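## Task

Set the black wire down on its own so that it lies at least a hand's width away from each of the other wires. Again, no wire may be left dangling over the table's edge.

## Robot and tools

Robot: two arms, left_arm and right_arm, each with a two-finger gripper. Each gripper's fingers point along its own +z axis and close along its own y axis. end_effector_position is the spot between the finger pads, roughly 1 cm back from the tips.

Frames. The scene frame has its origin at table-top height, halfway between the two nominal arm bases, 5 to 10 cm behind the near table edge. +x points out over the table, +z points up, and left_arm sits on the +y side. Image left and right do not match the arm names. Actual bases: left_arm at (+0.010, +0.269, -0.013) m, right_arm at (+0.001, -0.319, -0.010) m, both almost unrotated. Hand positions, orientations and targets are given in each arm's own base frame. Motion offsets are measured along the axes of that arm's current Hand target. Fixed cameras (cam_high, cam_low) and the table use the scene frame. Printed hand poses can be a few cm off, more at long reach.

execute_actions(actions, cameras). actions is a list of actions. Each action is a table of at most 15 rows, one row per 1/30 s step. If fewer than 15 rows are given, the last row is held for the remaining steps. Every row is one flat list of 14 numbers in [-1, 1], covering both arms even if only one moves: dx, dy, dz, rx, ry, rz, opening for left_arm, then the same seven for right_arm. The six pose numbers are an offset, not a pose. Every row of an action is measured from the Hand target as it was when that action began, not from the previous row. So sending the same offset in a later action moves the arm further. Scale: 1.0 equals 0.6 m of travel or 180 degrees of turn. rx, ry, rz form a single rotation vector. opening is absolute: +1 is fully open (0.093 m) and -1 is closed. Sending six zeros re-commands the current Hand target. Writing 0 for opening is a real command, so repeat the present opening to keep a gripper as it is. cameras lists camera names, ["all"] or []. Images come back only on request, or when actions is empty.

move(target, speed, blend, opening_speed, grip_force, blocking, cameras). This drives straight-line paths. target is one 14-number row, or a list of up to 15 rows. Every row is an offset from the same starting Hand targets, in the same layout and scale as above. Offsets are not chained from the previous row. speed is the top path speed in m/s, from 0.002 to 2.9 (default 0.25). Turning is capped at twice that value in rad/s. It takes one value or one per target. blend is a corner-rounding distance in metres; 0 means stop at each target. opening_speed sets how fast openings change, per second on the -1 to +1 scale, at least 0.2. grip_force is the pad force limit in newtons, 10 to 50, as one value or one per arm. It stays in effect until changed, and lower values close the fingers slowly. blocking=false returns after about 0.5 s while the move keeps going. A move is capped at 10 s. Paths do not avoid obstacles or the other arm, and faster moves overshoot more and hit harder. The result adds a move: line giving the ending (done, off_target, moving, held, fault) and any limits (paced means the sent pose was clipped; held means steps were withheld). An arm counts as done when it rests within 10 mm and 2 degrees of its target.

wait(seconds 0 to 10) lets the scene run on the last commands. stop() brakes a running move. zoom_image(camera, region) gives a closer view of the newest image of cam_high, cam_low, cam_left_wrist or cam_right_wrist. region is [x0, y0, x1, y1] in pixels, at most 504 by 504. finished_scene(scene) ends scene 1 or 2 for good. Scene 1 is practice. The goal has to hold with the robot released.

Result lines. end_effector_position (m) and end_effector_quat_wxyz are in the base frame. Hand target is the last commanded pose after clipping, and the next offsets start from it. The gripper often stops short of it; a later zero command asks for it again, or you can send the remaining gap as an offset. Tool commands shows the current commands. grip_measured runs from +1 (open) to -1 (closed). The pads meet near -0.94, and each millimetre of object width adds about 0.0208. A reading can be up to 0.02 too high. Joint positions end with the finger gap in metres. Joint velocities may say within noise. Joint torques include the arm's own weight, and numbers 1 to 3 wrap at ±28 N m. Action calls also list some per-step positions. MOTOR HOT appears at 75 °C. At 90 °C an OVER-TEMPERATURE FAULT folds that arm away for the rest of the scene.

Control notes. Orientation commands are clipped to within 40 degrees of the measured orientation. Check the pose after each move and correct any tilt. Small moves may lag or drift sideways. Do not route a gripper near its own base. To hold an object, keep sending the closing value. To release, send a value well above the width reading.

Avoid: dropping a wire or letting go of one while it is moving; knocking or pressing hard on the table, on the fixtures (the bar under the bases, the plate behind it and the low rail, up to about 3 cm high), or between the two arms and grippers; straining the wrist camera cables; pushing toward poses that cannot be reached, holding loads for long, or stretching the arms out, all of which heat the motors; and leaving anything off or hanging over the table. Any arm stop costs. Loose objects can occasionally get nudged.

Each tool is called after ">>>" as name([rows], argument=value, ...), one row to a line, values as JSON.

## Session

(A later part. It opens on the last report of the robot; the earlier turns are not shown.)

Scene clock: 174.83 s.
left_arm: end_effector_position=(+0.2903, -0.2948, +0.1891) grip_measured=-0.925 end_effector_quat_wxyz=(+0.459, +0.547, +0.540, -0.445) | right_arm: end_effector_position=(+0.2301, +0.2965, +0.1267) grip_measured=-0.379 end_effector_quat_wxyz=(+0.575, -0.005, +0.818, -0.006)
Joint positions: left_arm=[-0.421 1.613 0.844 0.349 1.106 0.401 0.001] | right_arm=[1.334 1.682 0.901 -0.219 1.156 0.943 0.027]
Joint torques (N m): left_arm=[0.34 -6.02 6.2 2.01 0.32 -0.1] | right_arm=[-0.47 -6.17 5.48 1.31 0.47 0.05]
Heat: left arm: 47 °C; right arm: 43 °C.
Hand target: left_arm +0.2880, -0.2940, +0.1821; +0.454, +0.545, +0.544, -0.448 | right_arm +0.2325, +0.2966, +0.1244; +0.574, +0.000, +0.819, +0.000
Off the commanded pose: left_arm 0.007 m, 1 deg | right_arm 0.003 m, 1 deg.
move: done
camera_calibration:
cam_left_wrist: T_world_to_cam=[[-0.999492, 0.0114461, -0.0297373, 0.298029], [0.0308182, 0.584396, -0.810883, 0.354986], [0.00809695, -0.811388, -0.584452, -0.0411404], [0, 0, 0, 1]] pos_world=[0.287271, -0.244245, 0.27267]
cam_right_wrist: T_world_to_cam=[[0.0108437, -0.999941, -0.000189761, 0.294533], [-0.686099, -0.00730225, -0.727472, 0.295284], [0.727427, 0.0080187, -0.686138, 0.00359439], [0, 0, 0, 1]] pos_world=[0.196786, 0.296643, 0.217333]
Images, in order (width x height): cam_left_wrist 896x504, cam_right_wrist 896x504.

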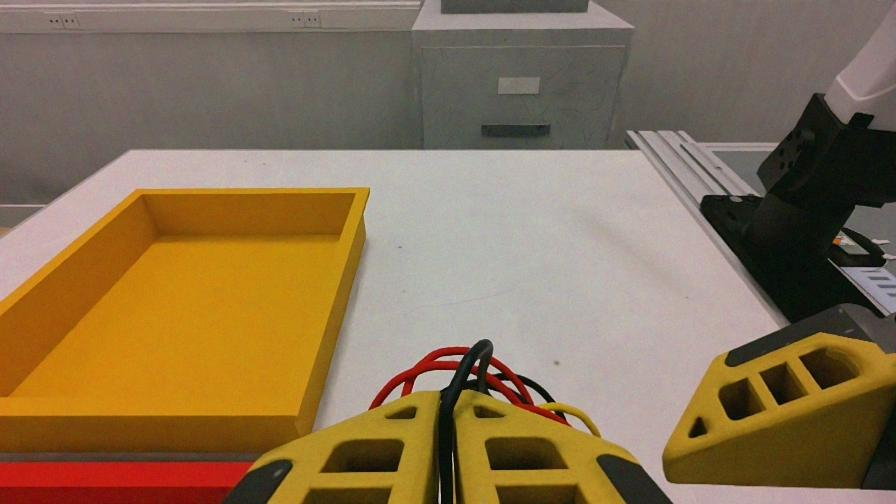

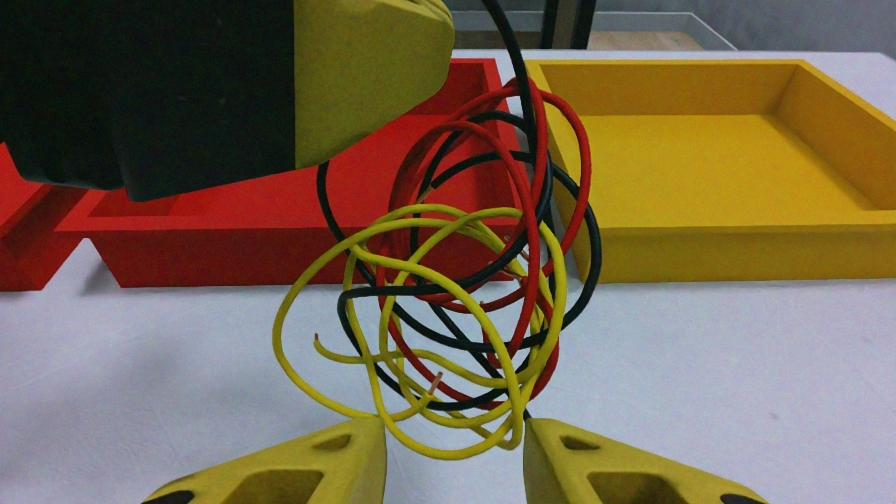

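>>> move([
  [0,0,0,0,0,0,-0.931621,0,0,0.003,0,0,0,-1],
], cameras=["cam_right_wrist"], speed=0.1, opening_speed=0.6)

>>> zoom_image(camera="cam_right_wrist", region=[250, 150, 650, 504])

Scene clock: 183.00 s.
left_arm: end_effector_position=(+0.2903, -0.2948, +0.1891) grip_measured=-0.925 end_effector_quat_wxyz=(+0.459, +0.547, +0.540, -0.445) | right_arm: end_effector_position=(+0.2312, +0.2979, +0.1275) grip_measured=-0.988 end_effector_quat_wxyz=(+0.575, -0.005, +0.818, -0.003)
Joint positions: left_arm=[-0.421 1.613 0.844 0.349 1.106 0.401 0.001] | right_arm=[1.331 1.682 0.901 -0.204 1.154 0.931 0]
Joint torques (N m): left_arm=[0.08 -5.96 6.26 2.01 0.3 -0.1] | right_arm=[-0.59 -6.45 5.27 1.29 0.52 0.02]
Heat: left arm: 47 °C; right arm: 43 °C.
Hand target: left_arm +0.2880, -0.2940, +0.1821; +0.454, +0.545, +0.544, -0.448 | right_arm +0.2342, +0.2966, +0.1238; +0.574, +0.000, +0.819, +0.000
Off the commanded pose: left_arm 0.007 m, 1 deg | right_arm 0.005 m, 1 deg.
move: done
camera_calibration:
cam_right_wrist: T_world_to_cam=[[0.0135394, -0.999899, -0.00429606, 0.295763], [-0.685108, -0.00614727, -0.728415, 0.296222], [0.728315, 0.0128056, -0.685123, 0.00158562], [0, 0, 0, 1]] pos_world=[0.197785, 0.297534, 0.21813]
Images, in order (width x height): cam_right_wrist 896x504.

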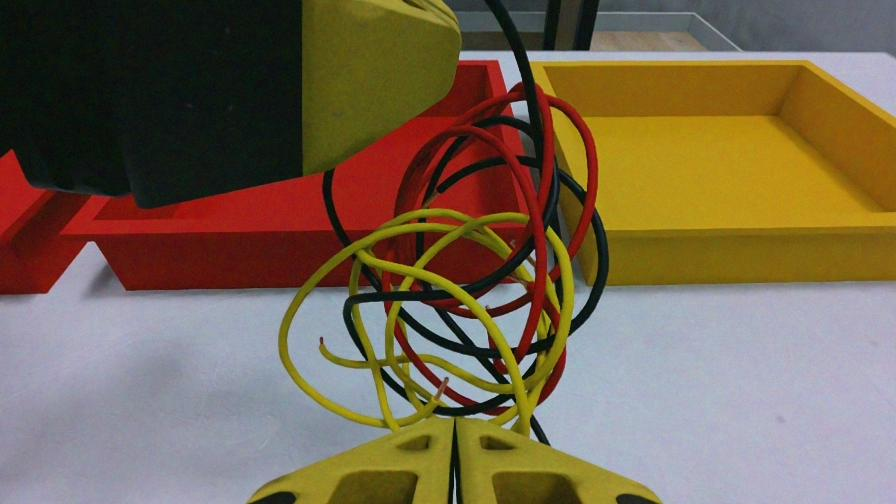

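Scaled by 1.260 from the camera's 896x504 image, which has a finer 1280x720 frame.

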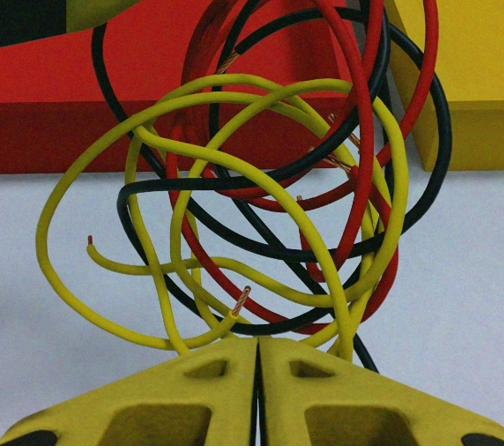

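>>> move([
  [0,0,0,0,0,0,-0.931621,0,0,0,0,0,0,-0.35],
  [0,0,0,0,0,0,-0.931621,0.0278,0,-0.052,0,0,0,-0.35],
  [0,0,0,0,0,0,-0.931621,0.0187,0,0.0147,0,0,0,-0.35],
], cameras=["cam_right_wrist"], speed=0.1)

>>> zoom_image(camera="cam_right_wrist", region=[250, 150, 650, 504])

Scene clock: 196.47 s.
left_arm: end_effector_position=(+0.2903, -0.2948, +0.1891) grip_measured=-0.925 end_effector_quat_wxyz=(+0.459, +0.547, +0.540, -0.445) | right_arm: end_effector_position=(+0.2365, +0.2963, +0.1147) grip_measured=-0.351 end_effector_quat_wxyz=(+0.575, -0.003, +0.818, -0.003)
Joint positions: left_arm=[-0.421 1.613 0.844 0.349 1.106 0.401 0.001] | right_arm=[1.314 1.709 0.867 -0.116 1.146 0.904 0.028]
Joint torques (N m): left_arm=[0.2 -5.85 6.2 2.02 0.32 -0.11] | right_arm=[-0.4 -5.48 5.26 1.34 0.54 0.05]
Heat: left arm: 47 °C; right arm: 42 °C.
Hand target: left_arm +0.2880, -0.2940, +0.1821; +0.454, +0.545, +0.544, -0.448 | right_arm +0.2387, +0.2965, +0.1102; +0.574, +0.000, +0.819, +0.000
Off the commanded pose: left_arm 0.007 m, 1 deg | right_arm 0.005 m, 1 deg.
move: done
camera_calibration:
cam_right_wrist: T_world_to_cam=[[0.00961845, -0.999934, -0.00635051, 0.295258], [-0.685051, -0.00196296, -0.728492, 0.289212], [0.728432, 0.0113574, -0.685024, -0.010564], [0, 0, 0, 1]] pos_world=[0.202981, 0.295926, 0.205328]
Images, in order (width x height): cam_right_wrist 896x504.

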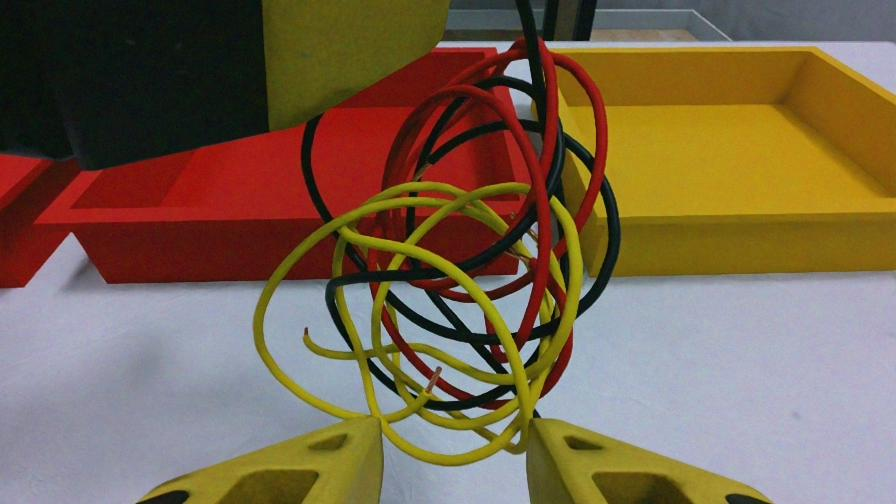

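Scaled by 1.260 from the camera's 896x504 image, which has a finer 1280x720 frame.

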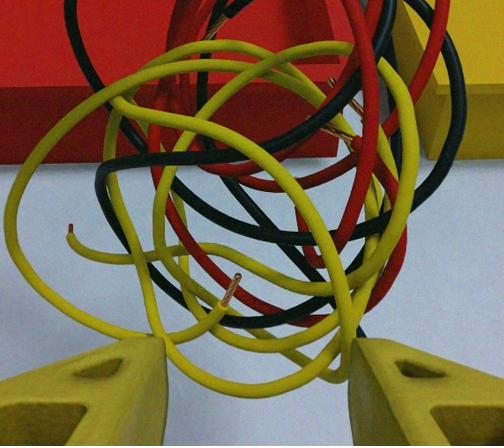

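>>> move([
  [0,0,0,0,0,0,-0.931621,0.0152,0,-0.03,0,0,0,-0.35],
  [0,0,0,0,0,0,-0.931621,0.0152,0,0.0242,0,0,0,-0.35],
], cameras=["cam_right_wrist"], speed=0.1)

>>> zoom_image(camera="cam_right_wrist", region=[250, 150, 650, 504])

Scene clock: 218.07 s.
left_arm: end_effector_position=(+0.2903, -0.2948, +0.1891) grip_measured=-0.925 end_effector_quat_wxyz=(+0.459, +0.547, +0.540, -0.445) | right_arm: end_effector_position=(+0.2471, +0.2964, +0.1015) grip_measured=-0.351 end_effector_quat_wxyz=(+0.575, -0.002, +0.818, -0.003)
Joint positions: left_arm=[-0.421 1.613 0.844 0.349 1.106 0.401 0.001] | right_arm=[1.281 1.748 0.836 0.008 1.126 0.844 0.028]
Joint torques (N m): left_arm=[0.25 -5.91 6.32 2.05 0.34 -0.08] | right_arm=[-0.34 -5.9 5 1.44 0.49 0.03]
Heat: left arm: 47 °C; right arm: 42 °C.
Hand target: left_arm +0.2880, -0.2940, +0.1821; +0.454, +0.545, +0.544, -0.448 | right_arm +0.2491, +0.2967, +0.0968; +0.574, +0.000, +0.819, +0.000
Off the commanded pose: left_arm 0.007 m, 1 deg | right_arm 0.005 m, 1 deg.
move: done
camera_calibration:
cam_right_wrist: T_world_to_cam=[[0.00857212, -0.999938, -0.00714956, 0.295546], [-0.685164, -0.000665687, -0.728389, 0.286546], [0.728339, 0.0111425, -0.685127, -0.0272986], [0, 0, 0, 1]] pos_world=[0.21368, 0.296023, 0.192127]
Images, in order (width x height): cam_right_wrist 896x504.

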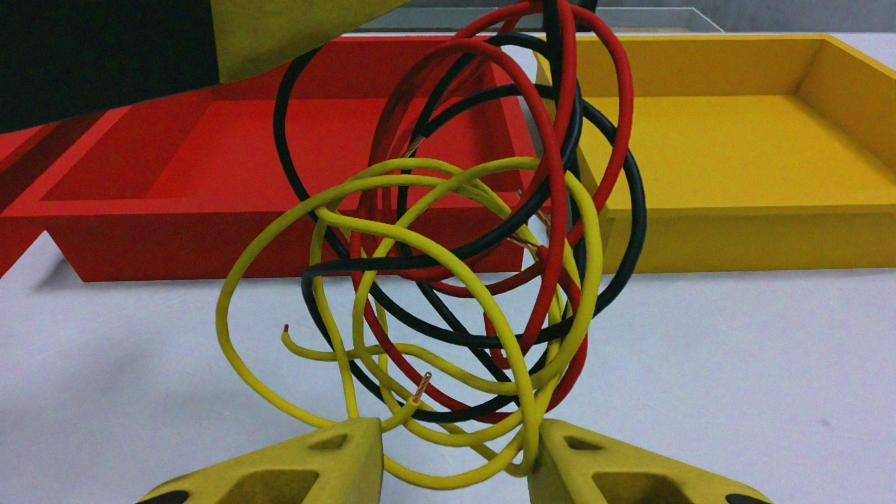

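Scaled by 1.260 from the camera's 896x504 image, which has a finer 1280x720 frame.

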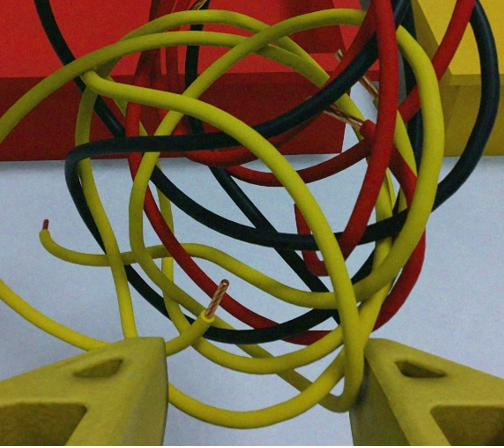

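>>> move([
  [0,0,0,0,0,0,-0.931621,0,0,0,0,0,0,-1],
], cameras=["cam_right_wrist"], speed=0.1, opening_speed=0.6)

>>> zoom_image(camera="cam_right_wrist", region=[250, 150, 650, 504])

Scene clock: 224.73 s.
left_arm: end_effector_position=(+0.2903, -0.2948, +0.1891) grip_measured=-0.925 end_effector_quat_wxyz=(+0.459, +0.547, +0.540, -0.445) | right_arm: end_effector_position=(+0.2471, +0.2964, +0.1014) grip_measured=-0.981 end_effector_quat_wxyz=(+0.575, -0.003, +0.818, -0.003)
Joint positions: left_arm=[-0.421 1.613 0.844 0.349 1.106 0.401 0.001] | right_arm=[1.281 1.748 0.836 0.009 1.126 0.843 0]
Joint torques (N m): left_arm=[0.2 -5.89 6.32 2.01 0.35 -0.08] | right_arm=[-0.23 -5.78 5.22 1.43 0.44 0.03]
Heat: left arm: 47 °C; right arm: 42 °C.
Hand target: left_arm +0.2880, -0.2940, +0.1821; +0.454, +0.545, +0.544, -0.448 | right_arm +0.2491, +0.2965, +0.0967; +0.574, +0.000, +0.819, +0.000
Off the commanded pose: left_arm 0.007 m, 1 deg | right_arm 0.005 m, 1 deg.
move: done
camera_calibration:
cam_right_wrist: T_world_to_cam=[[0.00905918, -0.999936, -0.0067881, 0.295373], [-0.685262, -0.00126426, -0.728295, 0.286727], [0.72824, 0.0112494, -0.68523, -0.0272898], [0, 0, 0, 1]] pos_world=[0.213681, 0.296024, 0.192127]
Images, in order (width x height): cam_right_wrist 896x504.

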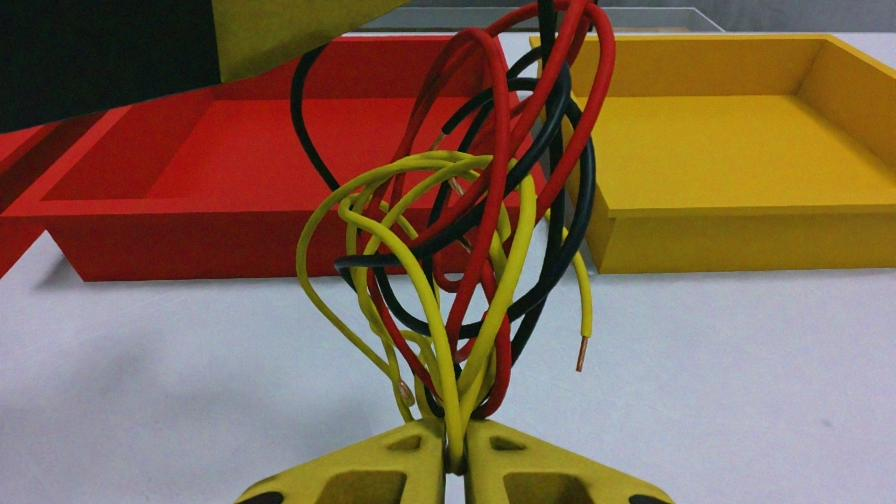

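Scaled by 1.260 from the camera's 896x504 image, which has a finer 1280x720 frame.

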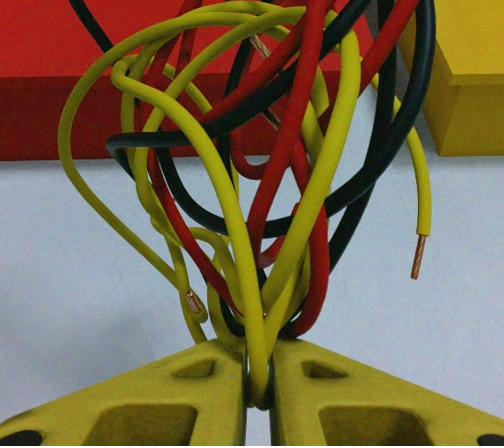

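>>> move([
  [0,0,0,0,0,0,-0.931621,-0.02,0,-0.06,0,0,0,-1],
], cameras=["cam_right_wrist","cam_left_wrist"], speed=0.06)

>>> zoom_image(camera="cam_right_wrist", region=[250, 50, 650, 450])

Scene clock: 230.00 s.
left_arm: end_effector_position=(+0.2903, -0.2948, +0.1891) grip_measured=-0.925 end_effector_quat_wxyz=(+0.459, +0.547, +0.540, -0.445) | right_arm: end_effector_position=(+0.2193, +0.2897, +0.0993) grip_measured=-0.981 end_effector_quat_wxyz=(+0.563, -0.021, +0.826, -0.025)
Joint positions: left_arm=[-0.421 1.613 0.844 0.349 1.106 0.401 0.001] | right_arm=[1.36 1.731 0.869 -0.257 1.154 1.014 0]
Joint torques (N m): left_arm=[0.27 -5.98 6.13 2.05 0.35 -0.08] | right_arm=[0.8 -9.78 8.39 0.78 0.82 0.21]
Heat: left arm: 47 °C; right arm: 42 °C.
Hand target: left_arm +0.2880, -0.2940, +0.1821; +0.454, +0.545, +0.544, -0.448 | right_arm +0.2195, +0.2965, +0.1202; +0.574, +0.000, +0.819, +0.000
Off the commanded pose: left_arm 0.007 m, 1 deg | right_arm 0.022 m, 4 deg.
move: off_target (right_arm)
camera_calibration:
cam_left_wrist: T_world_to_cam=[[-0.999492, 0.0114461, -0.0297373, 0.298029], [0.0308182, 0.584396, -0.810883, 0.354986], [0.00809695, -0.811388, -0.584452, -0.0411404], [0, 0, 0, 1]] pos_world=[0.287271, -0.244245, 0.27267]
cam_right_wrist: T_world_to_cam=[[0.0139521, -0.998678, 0.0494788, 0.281829], [-0.705712, -0.0448907, -0.707075, 0.281095], [0.708361, -0.0250527, -0.705406, 0.008296], [0, 0, 0, 1]] pos_world=[0.188564, 0.294283, 0.190663]
Images, in order (width x height): cam_left_wrist 896x504, cam_right_wrist 896x504.

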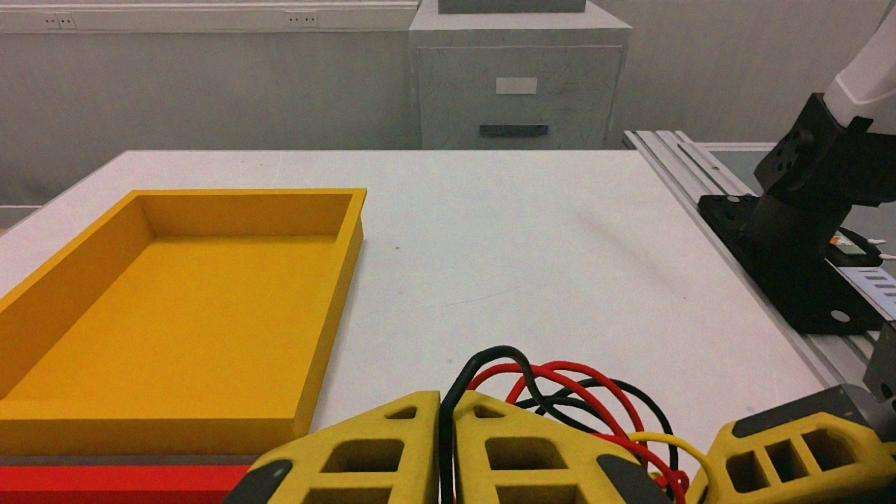

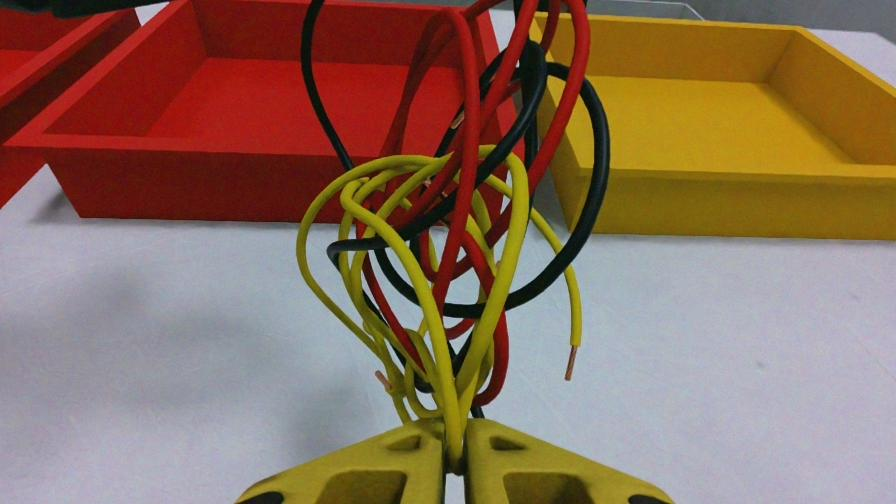

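Scaled by 1.260 from the camera's 896x504 image, which has a finer 1280x720 frame.

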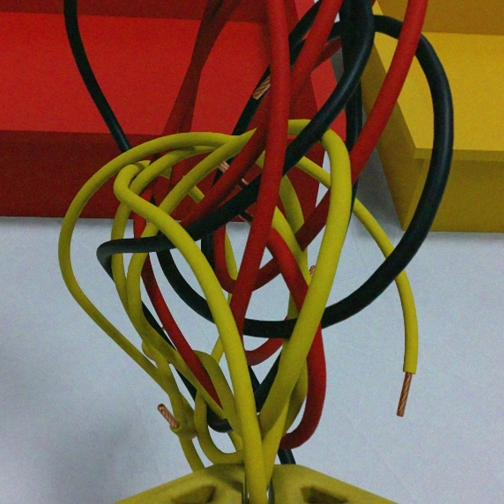

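>>> move(target=[0,0.1,0,0,0,0,-0.931621,0.02,0,-0.075,0,0,0,-1], cameras=["cam_right_wrist","cam_high","cam_low"], speed=0.06)

>>> zoom_image(camera="cam_high", region=[400, 250, 510, 370])

>>> zoom_image(camera="cam_low", region=[360, 180, 540, 340])

Scene clock: 238.03 s.
left_arm: end_effector_position=(+0.3354, -0.2932, +0.1709) grip_measured=-0.925 end_effector_quat_wxyz=(+0.431, +0.536, +0.560, -0.463) | right_arm: end_effector_position=(+0.1751, +0.2897, +0.1183) grip_measured=-0.981 end_effector_quat_wxyz=(+0.569, -0.005, +0.823, -0.009)
Joint positions: left_arm=[-0.363 1.801 1.029 0.233 1.169 0.445 0.001] | right_arm=[1.511 1.731 0.981 -0.691 1.207 1.41 0]
Joint torques (N m): left_arm=[1.22 -7.38 11.85 1.88 0.33 0.21] | right_arm=[1.32 -5.82 8.03 0.39 0.76 0.17]
Heat: left arm: 47 °C; right arm: 42 °C.
Hand target: left_arm +0.3482, -0.2937, +0.1824; +0.454, +0.545, +0.545, -0.448 | right_arm +0.1731, +0.2966, +0.1243; +0.574, +0.000, +0.819, +0.000
Off the commanded pose: left_arm 0.017 m, 4 deg | right_arm 0.009 m, 1 deg.
move: off_target (left_arm)
camera_calibration:
cam_right_wrist: T_world_to_cam=[[0.00545311, -0.999973, 0.0048639, 0.288747], [-0.69717, -0.00728871, -0.716869, 0.25203], [0.716886, 0.000518205, -0.697191, 0.0432586], [0, 0, 0, 1]] pos_world=[0.143122, 0.290554, 0.209428]
Images, in order (width x height): cam_high 896x504, cam_low 896x504, cam_right_wrist 896x504.

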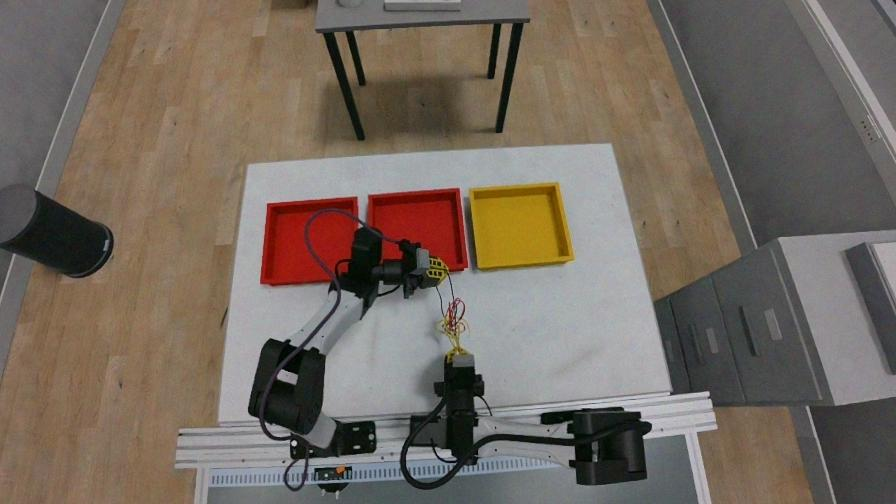

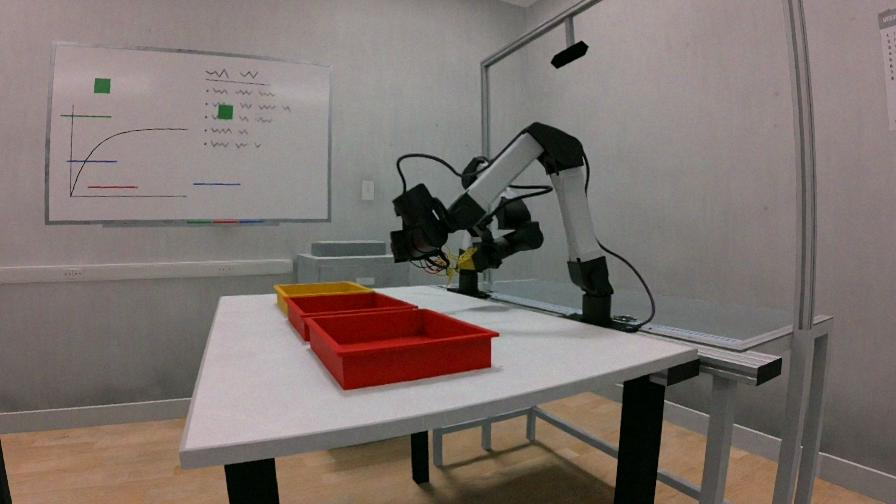

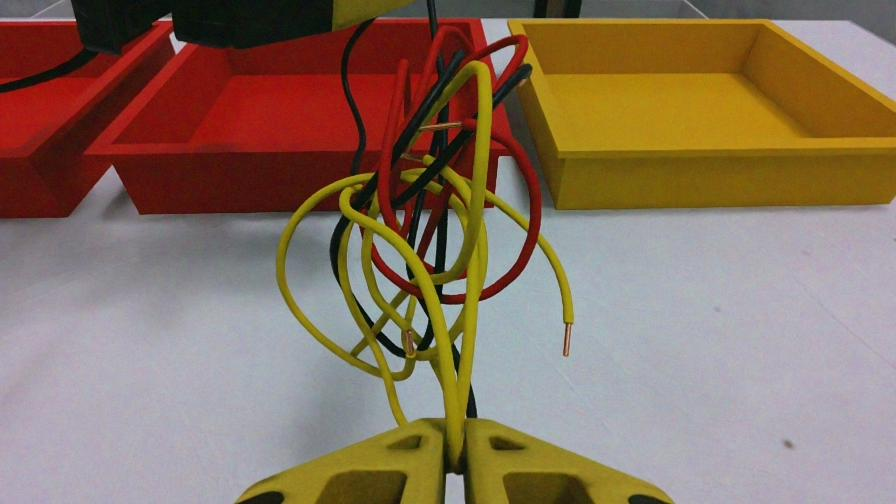

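Scaled by 4.200 from the camera's 896x504 image, which has a finer 1280x720 frame.

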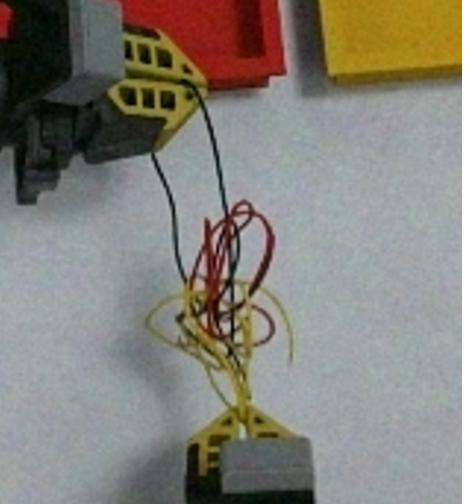

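Scaled by 2.800 from the camera's 896x504 image, which has a finer 1280x720 frame.

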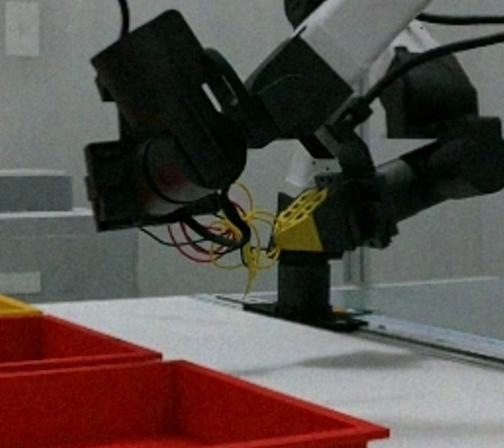

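>>> move([
  [0,0,0,0,0,0,-0.931621,-0.021,-0.178,0.058,-0.1855,-0.012,-0.058,-1],
  [0,0,0,0,0,0,-0.931621,-0.043,-0.295,0.103,-0.371,-0.024,-0.1168,-1],
], cameras=["cam_right_wrist","cam_left_wrist","cam_high"], speed=0.1, blend=[0.03,0])

>>> zoom_image(camera="cam_high", region=[400, 250, 530, 370])

>>> zoom_image(camera="cam_right_wrist", region=[300, 0, 750, 450])

Scene clock: 263.13 s.
left_arm: end_effector_position=(+0.3345, -0.2932, +0.1709) grip_measured=-0.925 end_effector_quat_wxyz=(+0.430, +0.536, +0.559, -0.464) | right_arm: end_effector_position=(+0.2342, +0.1235, +0.1224) grip_measured=-0.982 end_effector_quat_wxyz=(+0.494, -0.456, +0.651, +0.352)
Joint positions: left_arm=[-0.363 1.801 1.029 0.23 1.174 0.447 0.001] | right_arm=[-0.163 1.21 0.421 -0.206 -1.251 -0.962 0]
Joint torques (N m): left_arm=[1.13 -7.25 11.93 1.94 0.29 0.21] | right_arm=[-1.02 -1.81 8.5 0.9 -0.63 -0.09]
Heat: left arm: 53 °C; right arm: 43 °C.
Hand target: left_arm +0.3482, -0.2937, +0.1824; +0.454, +0.545, +0.544, -0.448 | right_arm +0.2399, +0.1195, +0.1275; +0.499, -0.455, +0.650, +0.349
Off the commanded pose: left_arm 0.018 m, 4 deg | right_arm 0.009 m, 1 deg.
move: off_target (left_arm)
camera_calibration:
cam_left_wrist: T_world_to_cam=[[-0.998495, 0.022726, 0.0499063, 0.331072], [-0.0264119, 0.598263, -0.800865, 0.359489], [-0.0480575, -0.800978, -0.596762, -0.0269577], [0, 0, 0, 1]] pos_world=[0.338773, -0.244185, 0.255292]
cam_right_wrist: T_world_to_cam=[[0.944579, -0.327477, -0.0229987, -0.177337], [-0.222158, -0.586073, -0.779207, 0.262935], [0.241693, 0.741132, -0.626344, 0.0149282], [0, 0, 0, 1]] pos_world=[0.222314, 0.0849618, 0.210153]
Images, in order (width x height): cam_high 896x504, cam_left_wrist 896x504, cam_right_wrist 896x504.

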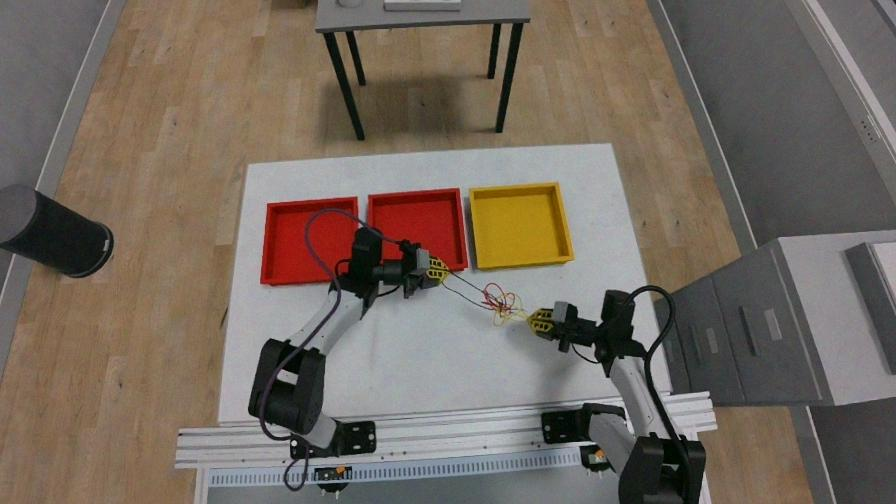

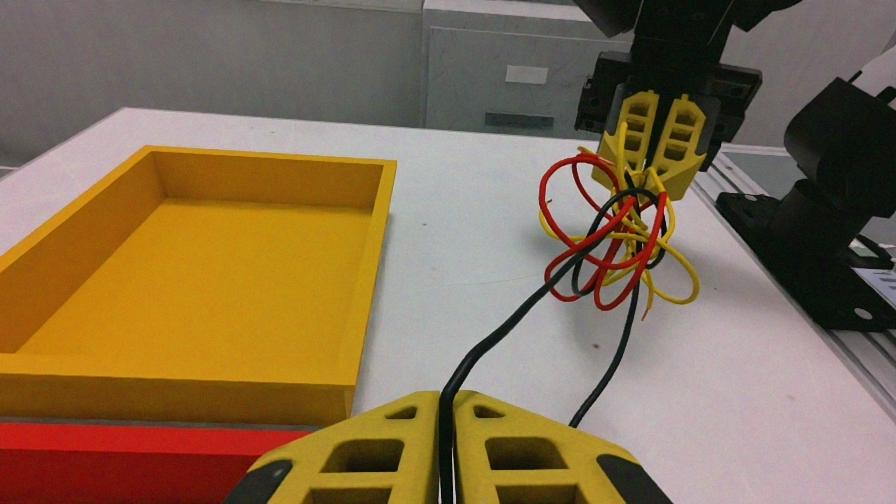

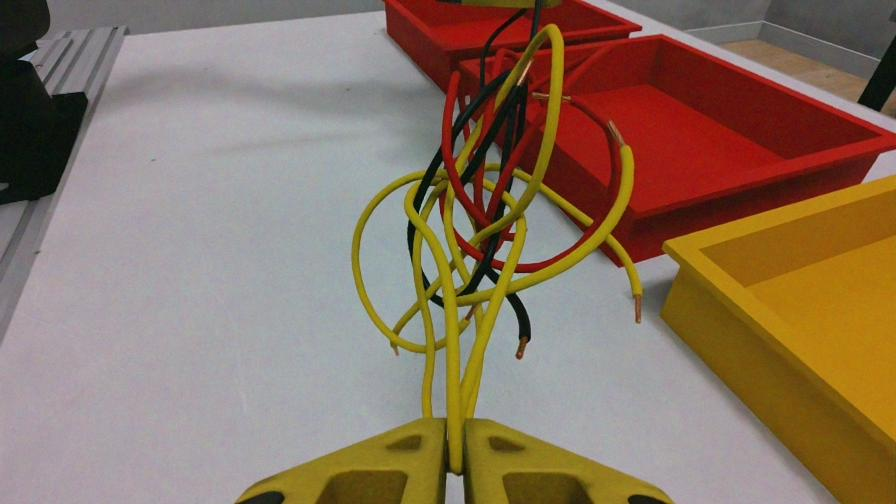

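Scaled by 3.877 from the camera's 896x504 image, which has a finer 1280x720 frame.

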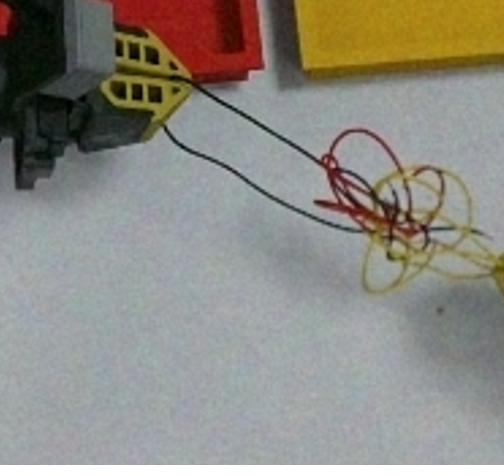

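Scaled by 1.120 from the camera's 896x504 image, which has a finer 1280x720 frame.

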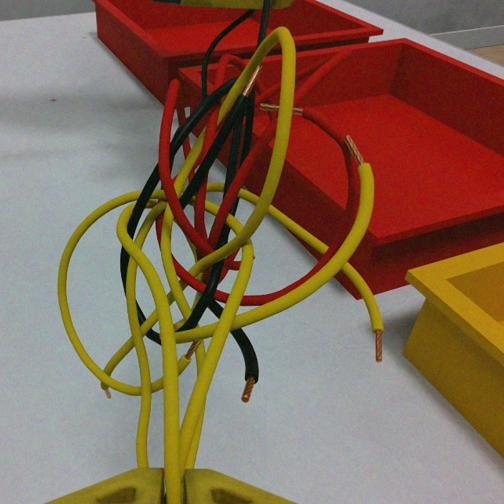

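>>> move([
  [0.0248,0.0006,-0.131,0,0,0,-0.95,0,0,0,0,0,0,-1],
], cameras=["cam_right_wrist","cam_left_wrist","cam_high"], speed=0.06)

>>> zoom_image(camera="cam_high", region=[400, 250, 560, 370])

>>> zoom_image(camera="cam_right_wrist", region=[300, 0, 750, 450])

>>> zoom_image(camera="cam_left_wrist", region=[450, 60, 750, 330])

Scene clock: 273.10 s.
left_arm: end_effector_position=(+0.3365, -0.2192, +0.1609) grip_measured=-0.941 end_effector_quat_wxyz=(+0.423, +0.530, +0.566, -0.469) | right_arm: end_effector_position=(+0.2326, +0.1241, +0.1223) grip_measured=-0.982 end_effector_quat_wxyz=(+0.492, -0.455, +0.651, +0.356)
Joint positions: left_arm=[-0.159 1.793 1.082 -0.272 1.325 0.884 0] | right_arm=[-0.163 1.21 0.421 -0.218 -1.255 -0.967 0]
Joint torques (N m): left_arm=[1.88 -10.02 11.52 1.39 0.63 0.24] | right_arm=[-1.35 -1.61 8.53 0.89 -0.53 -0.09]
Heat: left arm: 54 °C; right arm: 44 °C.
Hand target: left_arm +0.3481, -0.2137, +0.1825; +0.454, +0.545, +0.544, -0.448 | right_arm +0.2398, +0.1195, +0.1274; +0.499, -0.455, +0.650, +0.349
Off the commanded pose: left_arm 0.025 m, 5 deg | right_arm 0.010 m, 1 deg.
move: off_target (left_arm)
camera_calibration:
cam_left_wrist: T_world_to_cam=[[-0.997049, 0.019819, 0.0741659, 0.326788], [-0.0474056, 0.600944, -0.797884, 0.314492], [-0.0603828, -0.799046, -0.598231, 0.0312582], [0, 0, 0, 1]] pos_world=[0.34262, -0.170492, 0.245391]
cam_right_wrist: T_world_to_cam=[[0.945661, -0.323715, -0.0305669, -0.175543], [-0.225036, -0.583728, -0.780141, 0.263289], [0.234701, 0.744628, -0.624856, 0.0158571], [0, 0, 0, 1]] pos_world=[0.221532, 0.0850552, 0.209945]
Images, in order (width x height): cam_high 896x504, cam_left_wrist 896x504, cam_right_wrist 896x504.

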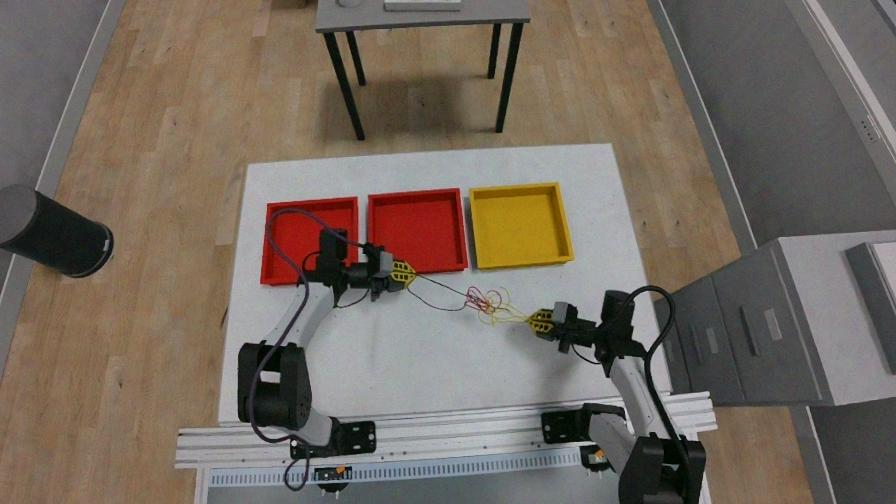

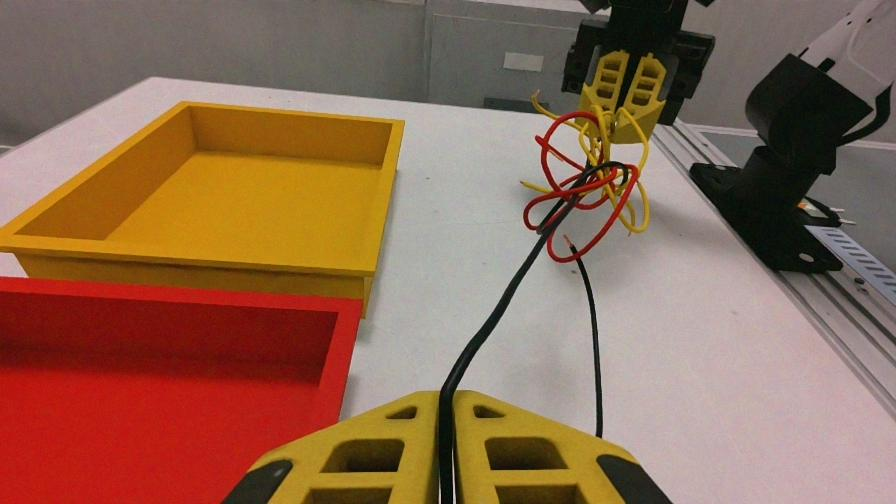

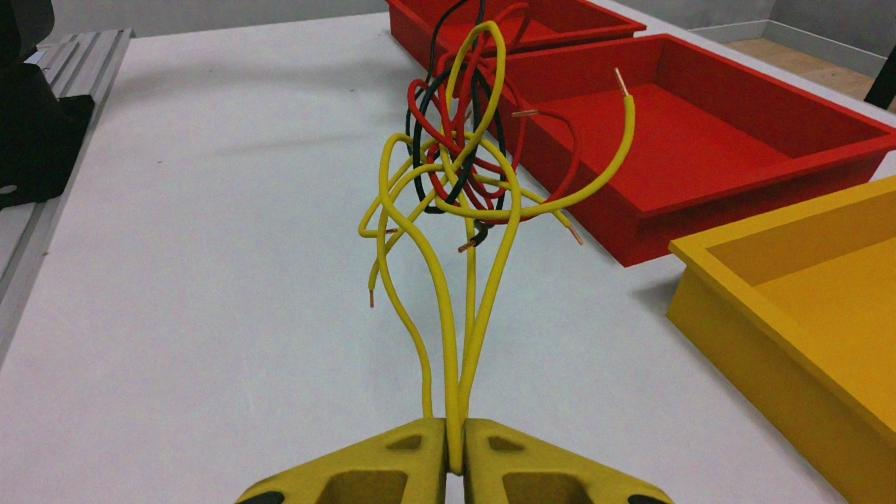

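Scaled by 3.150 from the camera's 896x504 image, which has a finer 1280x720 frame.

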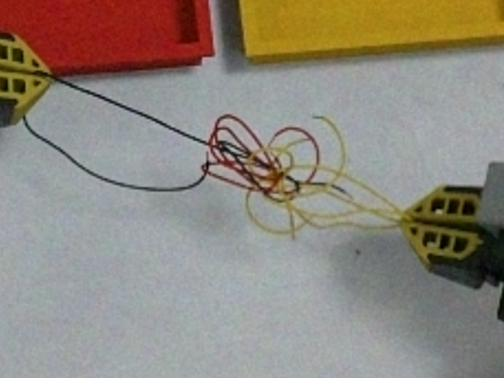

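Scaled by 1.120 from the camera's 896x504 image, which has a finer 1280x720 frame.

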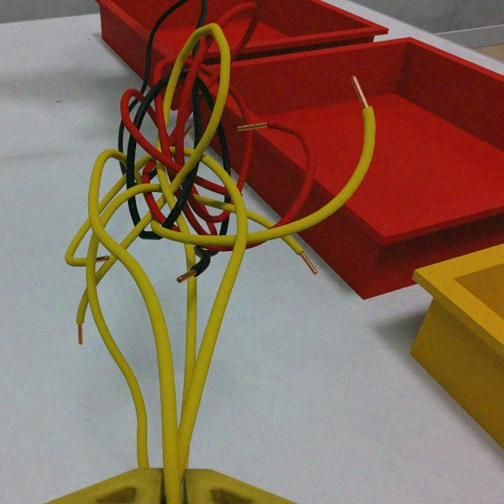

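Scaled by 1.680 from the camera's 896x504 image, which has a finer 1280x720 frame.

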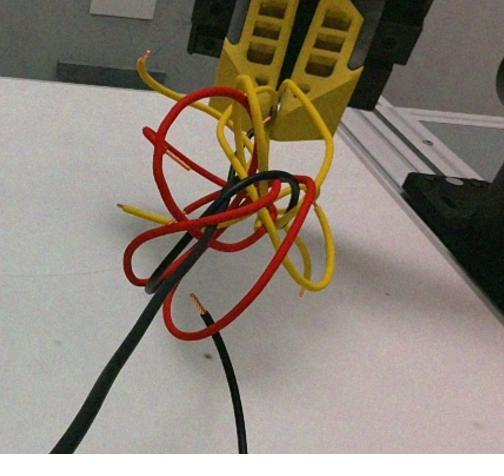

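>>> move([
  [0.028,0.001,-0.147,-0.1365,0.001,-0.026,-0.95,0,0,0,0,0,0,-1],
], cameras=["cam_right_wrist","cam_left_wrist","cam_high"], speed=0.05)

>>> zoom_image(camera="cam_high", region=[350, 230, 560, 370])

>>> zoom_image(camera="cam_right_wrist", region=[300, 0, 750, 450])

>>> zoom_image(camera="cam_left_wrist", region=[500, 30, 800, 300])

Scene clock: 286.07 s.
left_arm: end_effector_position=(+0.3408, -0.1348, +0.1776) grip_measured=-0.941 end_effector_quat_wxyz=(+0.519, +0.422, +0.643, -0.372) | right_arm: end_effector_position=(+0.2312, +0.1250, +0.1239) grip_measured=-0.982 end_effector_quat_wxyz=(+0.494, -0.455, +0.647, +0.361)
Joint positions: left_arm=[0.07 1.504 0.728 0.21 1.22 0.497 0] | right_arm=[-0.163 1.21 0.421 -0.222 -1.269 -0.97 0]
Joint torques (N m): left_arm=[2.18 -7.92 6.69 2.07 -0.01 -0.13] | right_arm=[-1.17 -1.55 8.59 0.88 -0.41 -0.1]
Heat: left arm: 53 °C; right arm: 45 °C.
Hand target: left_arm +0.3483, -0.1240, +0.1825; +0.540, +0.414, +0.650, -0.339 | right_arm +0.2398, +0.1195, +0.1275; +0.499, -0.455, +0.650, +0.349
Off the commanded pose: left_arm 0.014 m, 5 deg | right_arm 0.011 m, 2 deg.
move: off_target (left_arm, right_arm)
camera_calibration:
cam_left_wrist: T_world_to_cam=[[-0.93543, -0.352116, 0.0313786, 0.264635], [-0.229915, 0.538553, -0.810617, 0.333292], [0.268532, -0.76549, -0.584735, -0.00104249], [0, 0, 0, 1]] pos_world=[0.324456, -0.087111, 0.261258]
cam_right_wrist: T_world_to_cam=[[0.948202, -0.315926, -0.0332296, -0.175067], [-0.219723, -0.576701, -0.786853, 0.263534], [0.229424, 0.753397, -0.616245, 0.0155803], [0, 0, 0, 1]] pos_world=[0.220329, 0.0849341, 0.211147]
Images, in order (width x height): cam_high 896x504, cam_left_wrist 896x504, cam_right_wrist 896x504.

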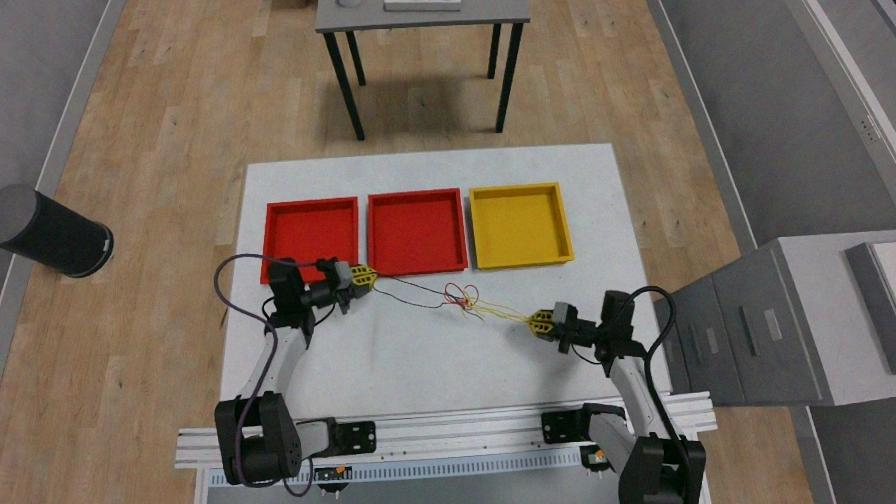

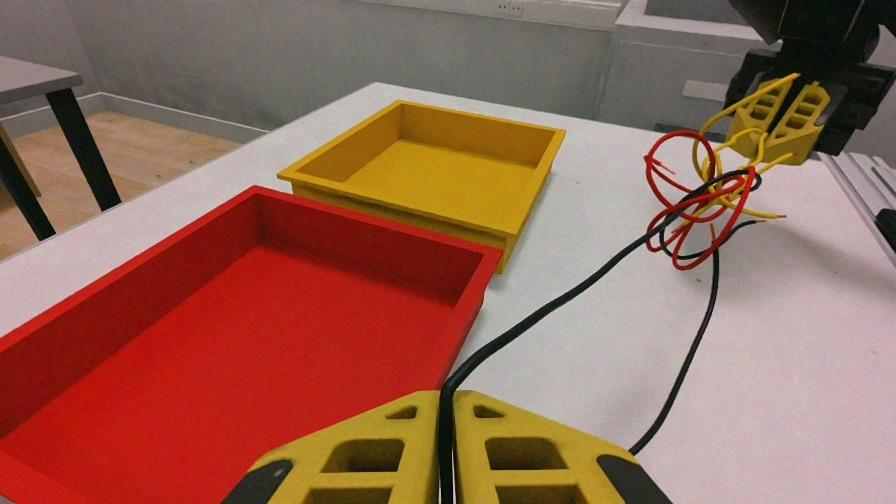

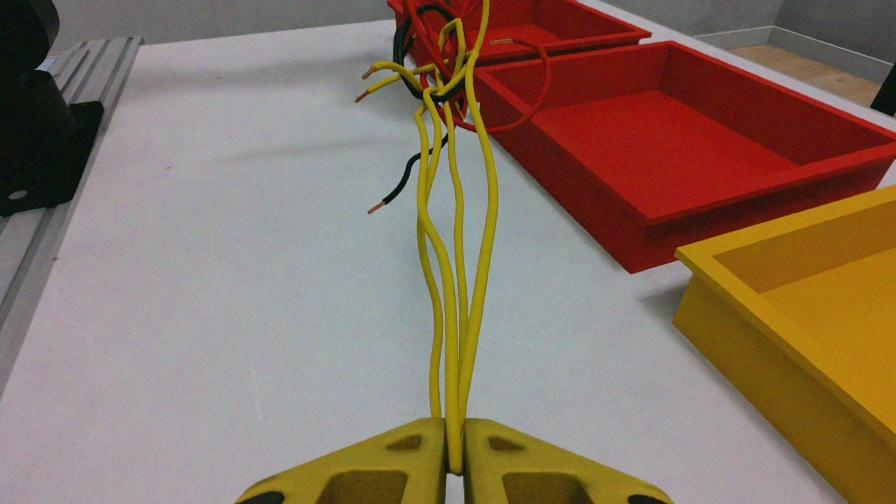

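Scaled by 2.400 from the camera's 896x504 image, which has a finer 1280x720 frame.

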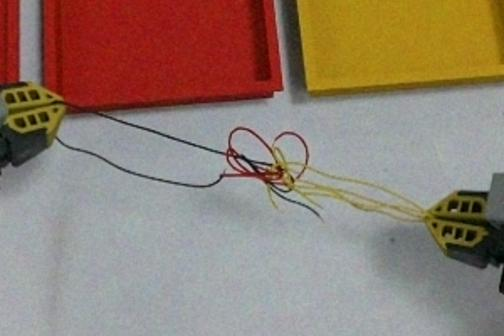

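Scaled by 1.120 from the camera's 896x504 image, which has a finer 1280x720 frame.

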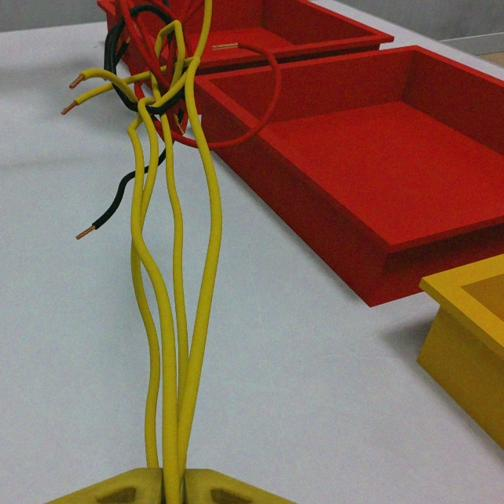

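Scaled by 1.680 from the camera's 896x504 image, which has a finer 1280x720 frame.

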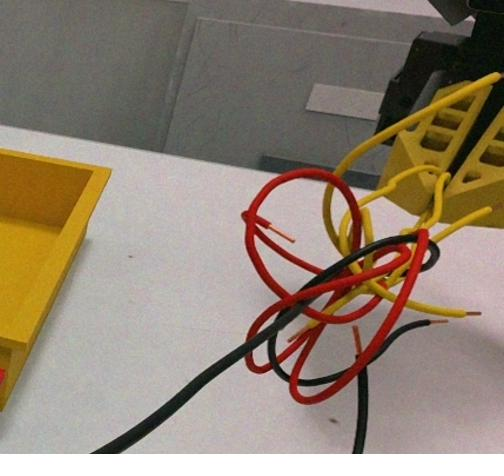

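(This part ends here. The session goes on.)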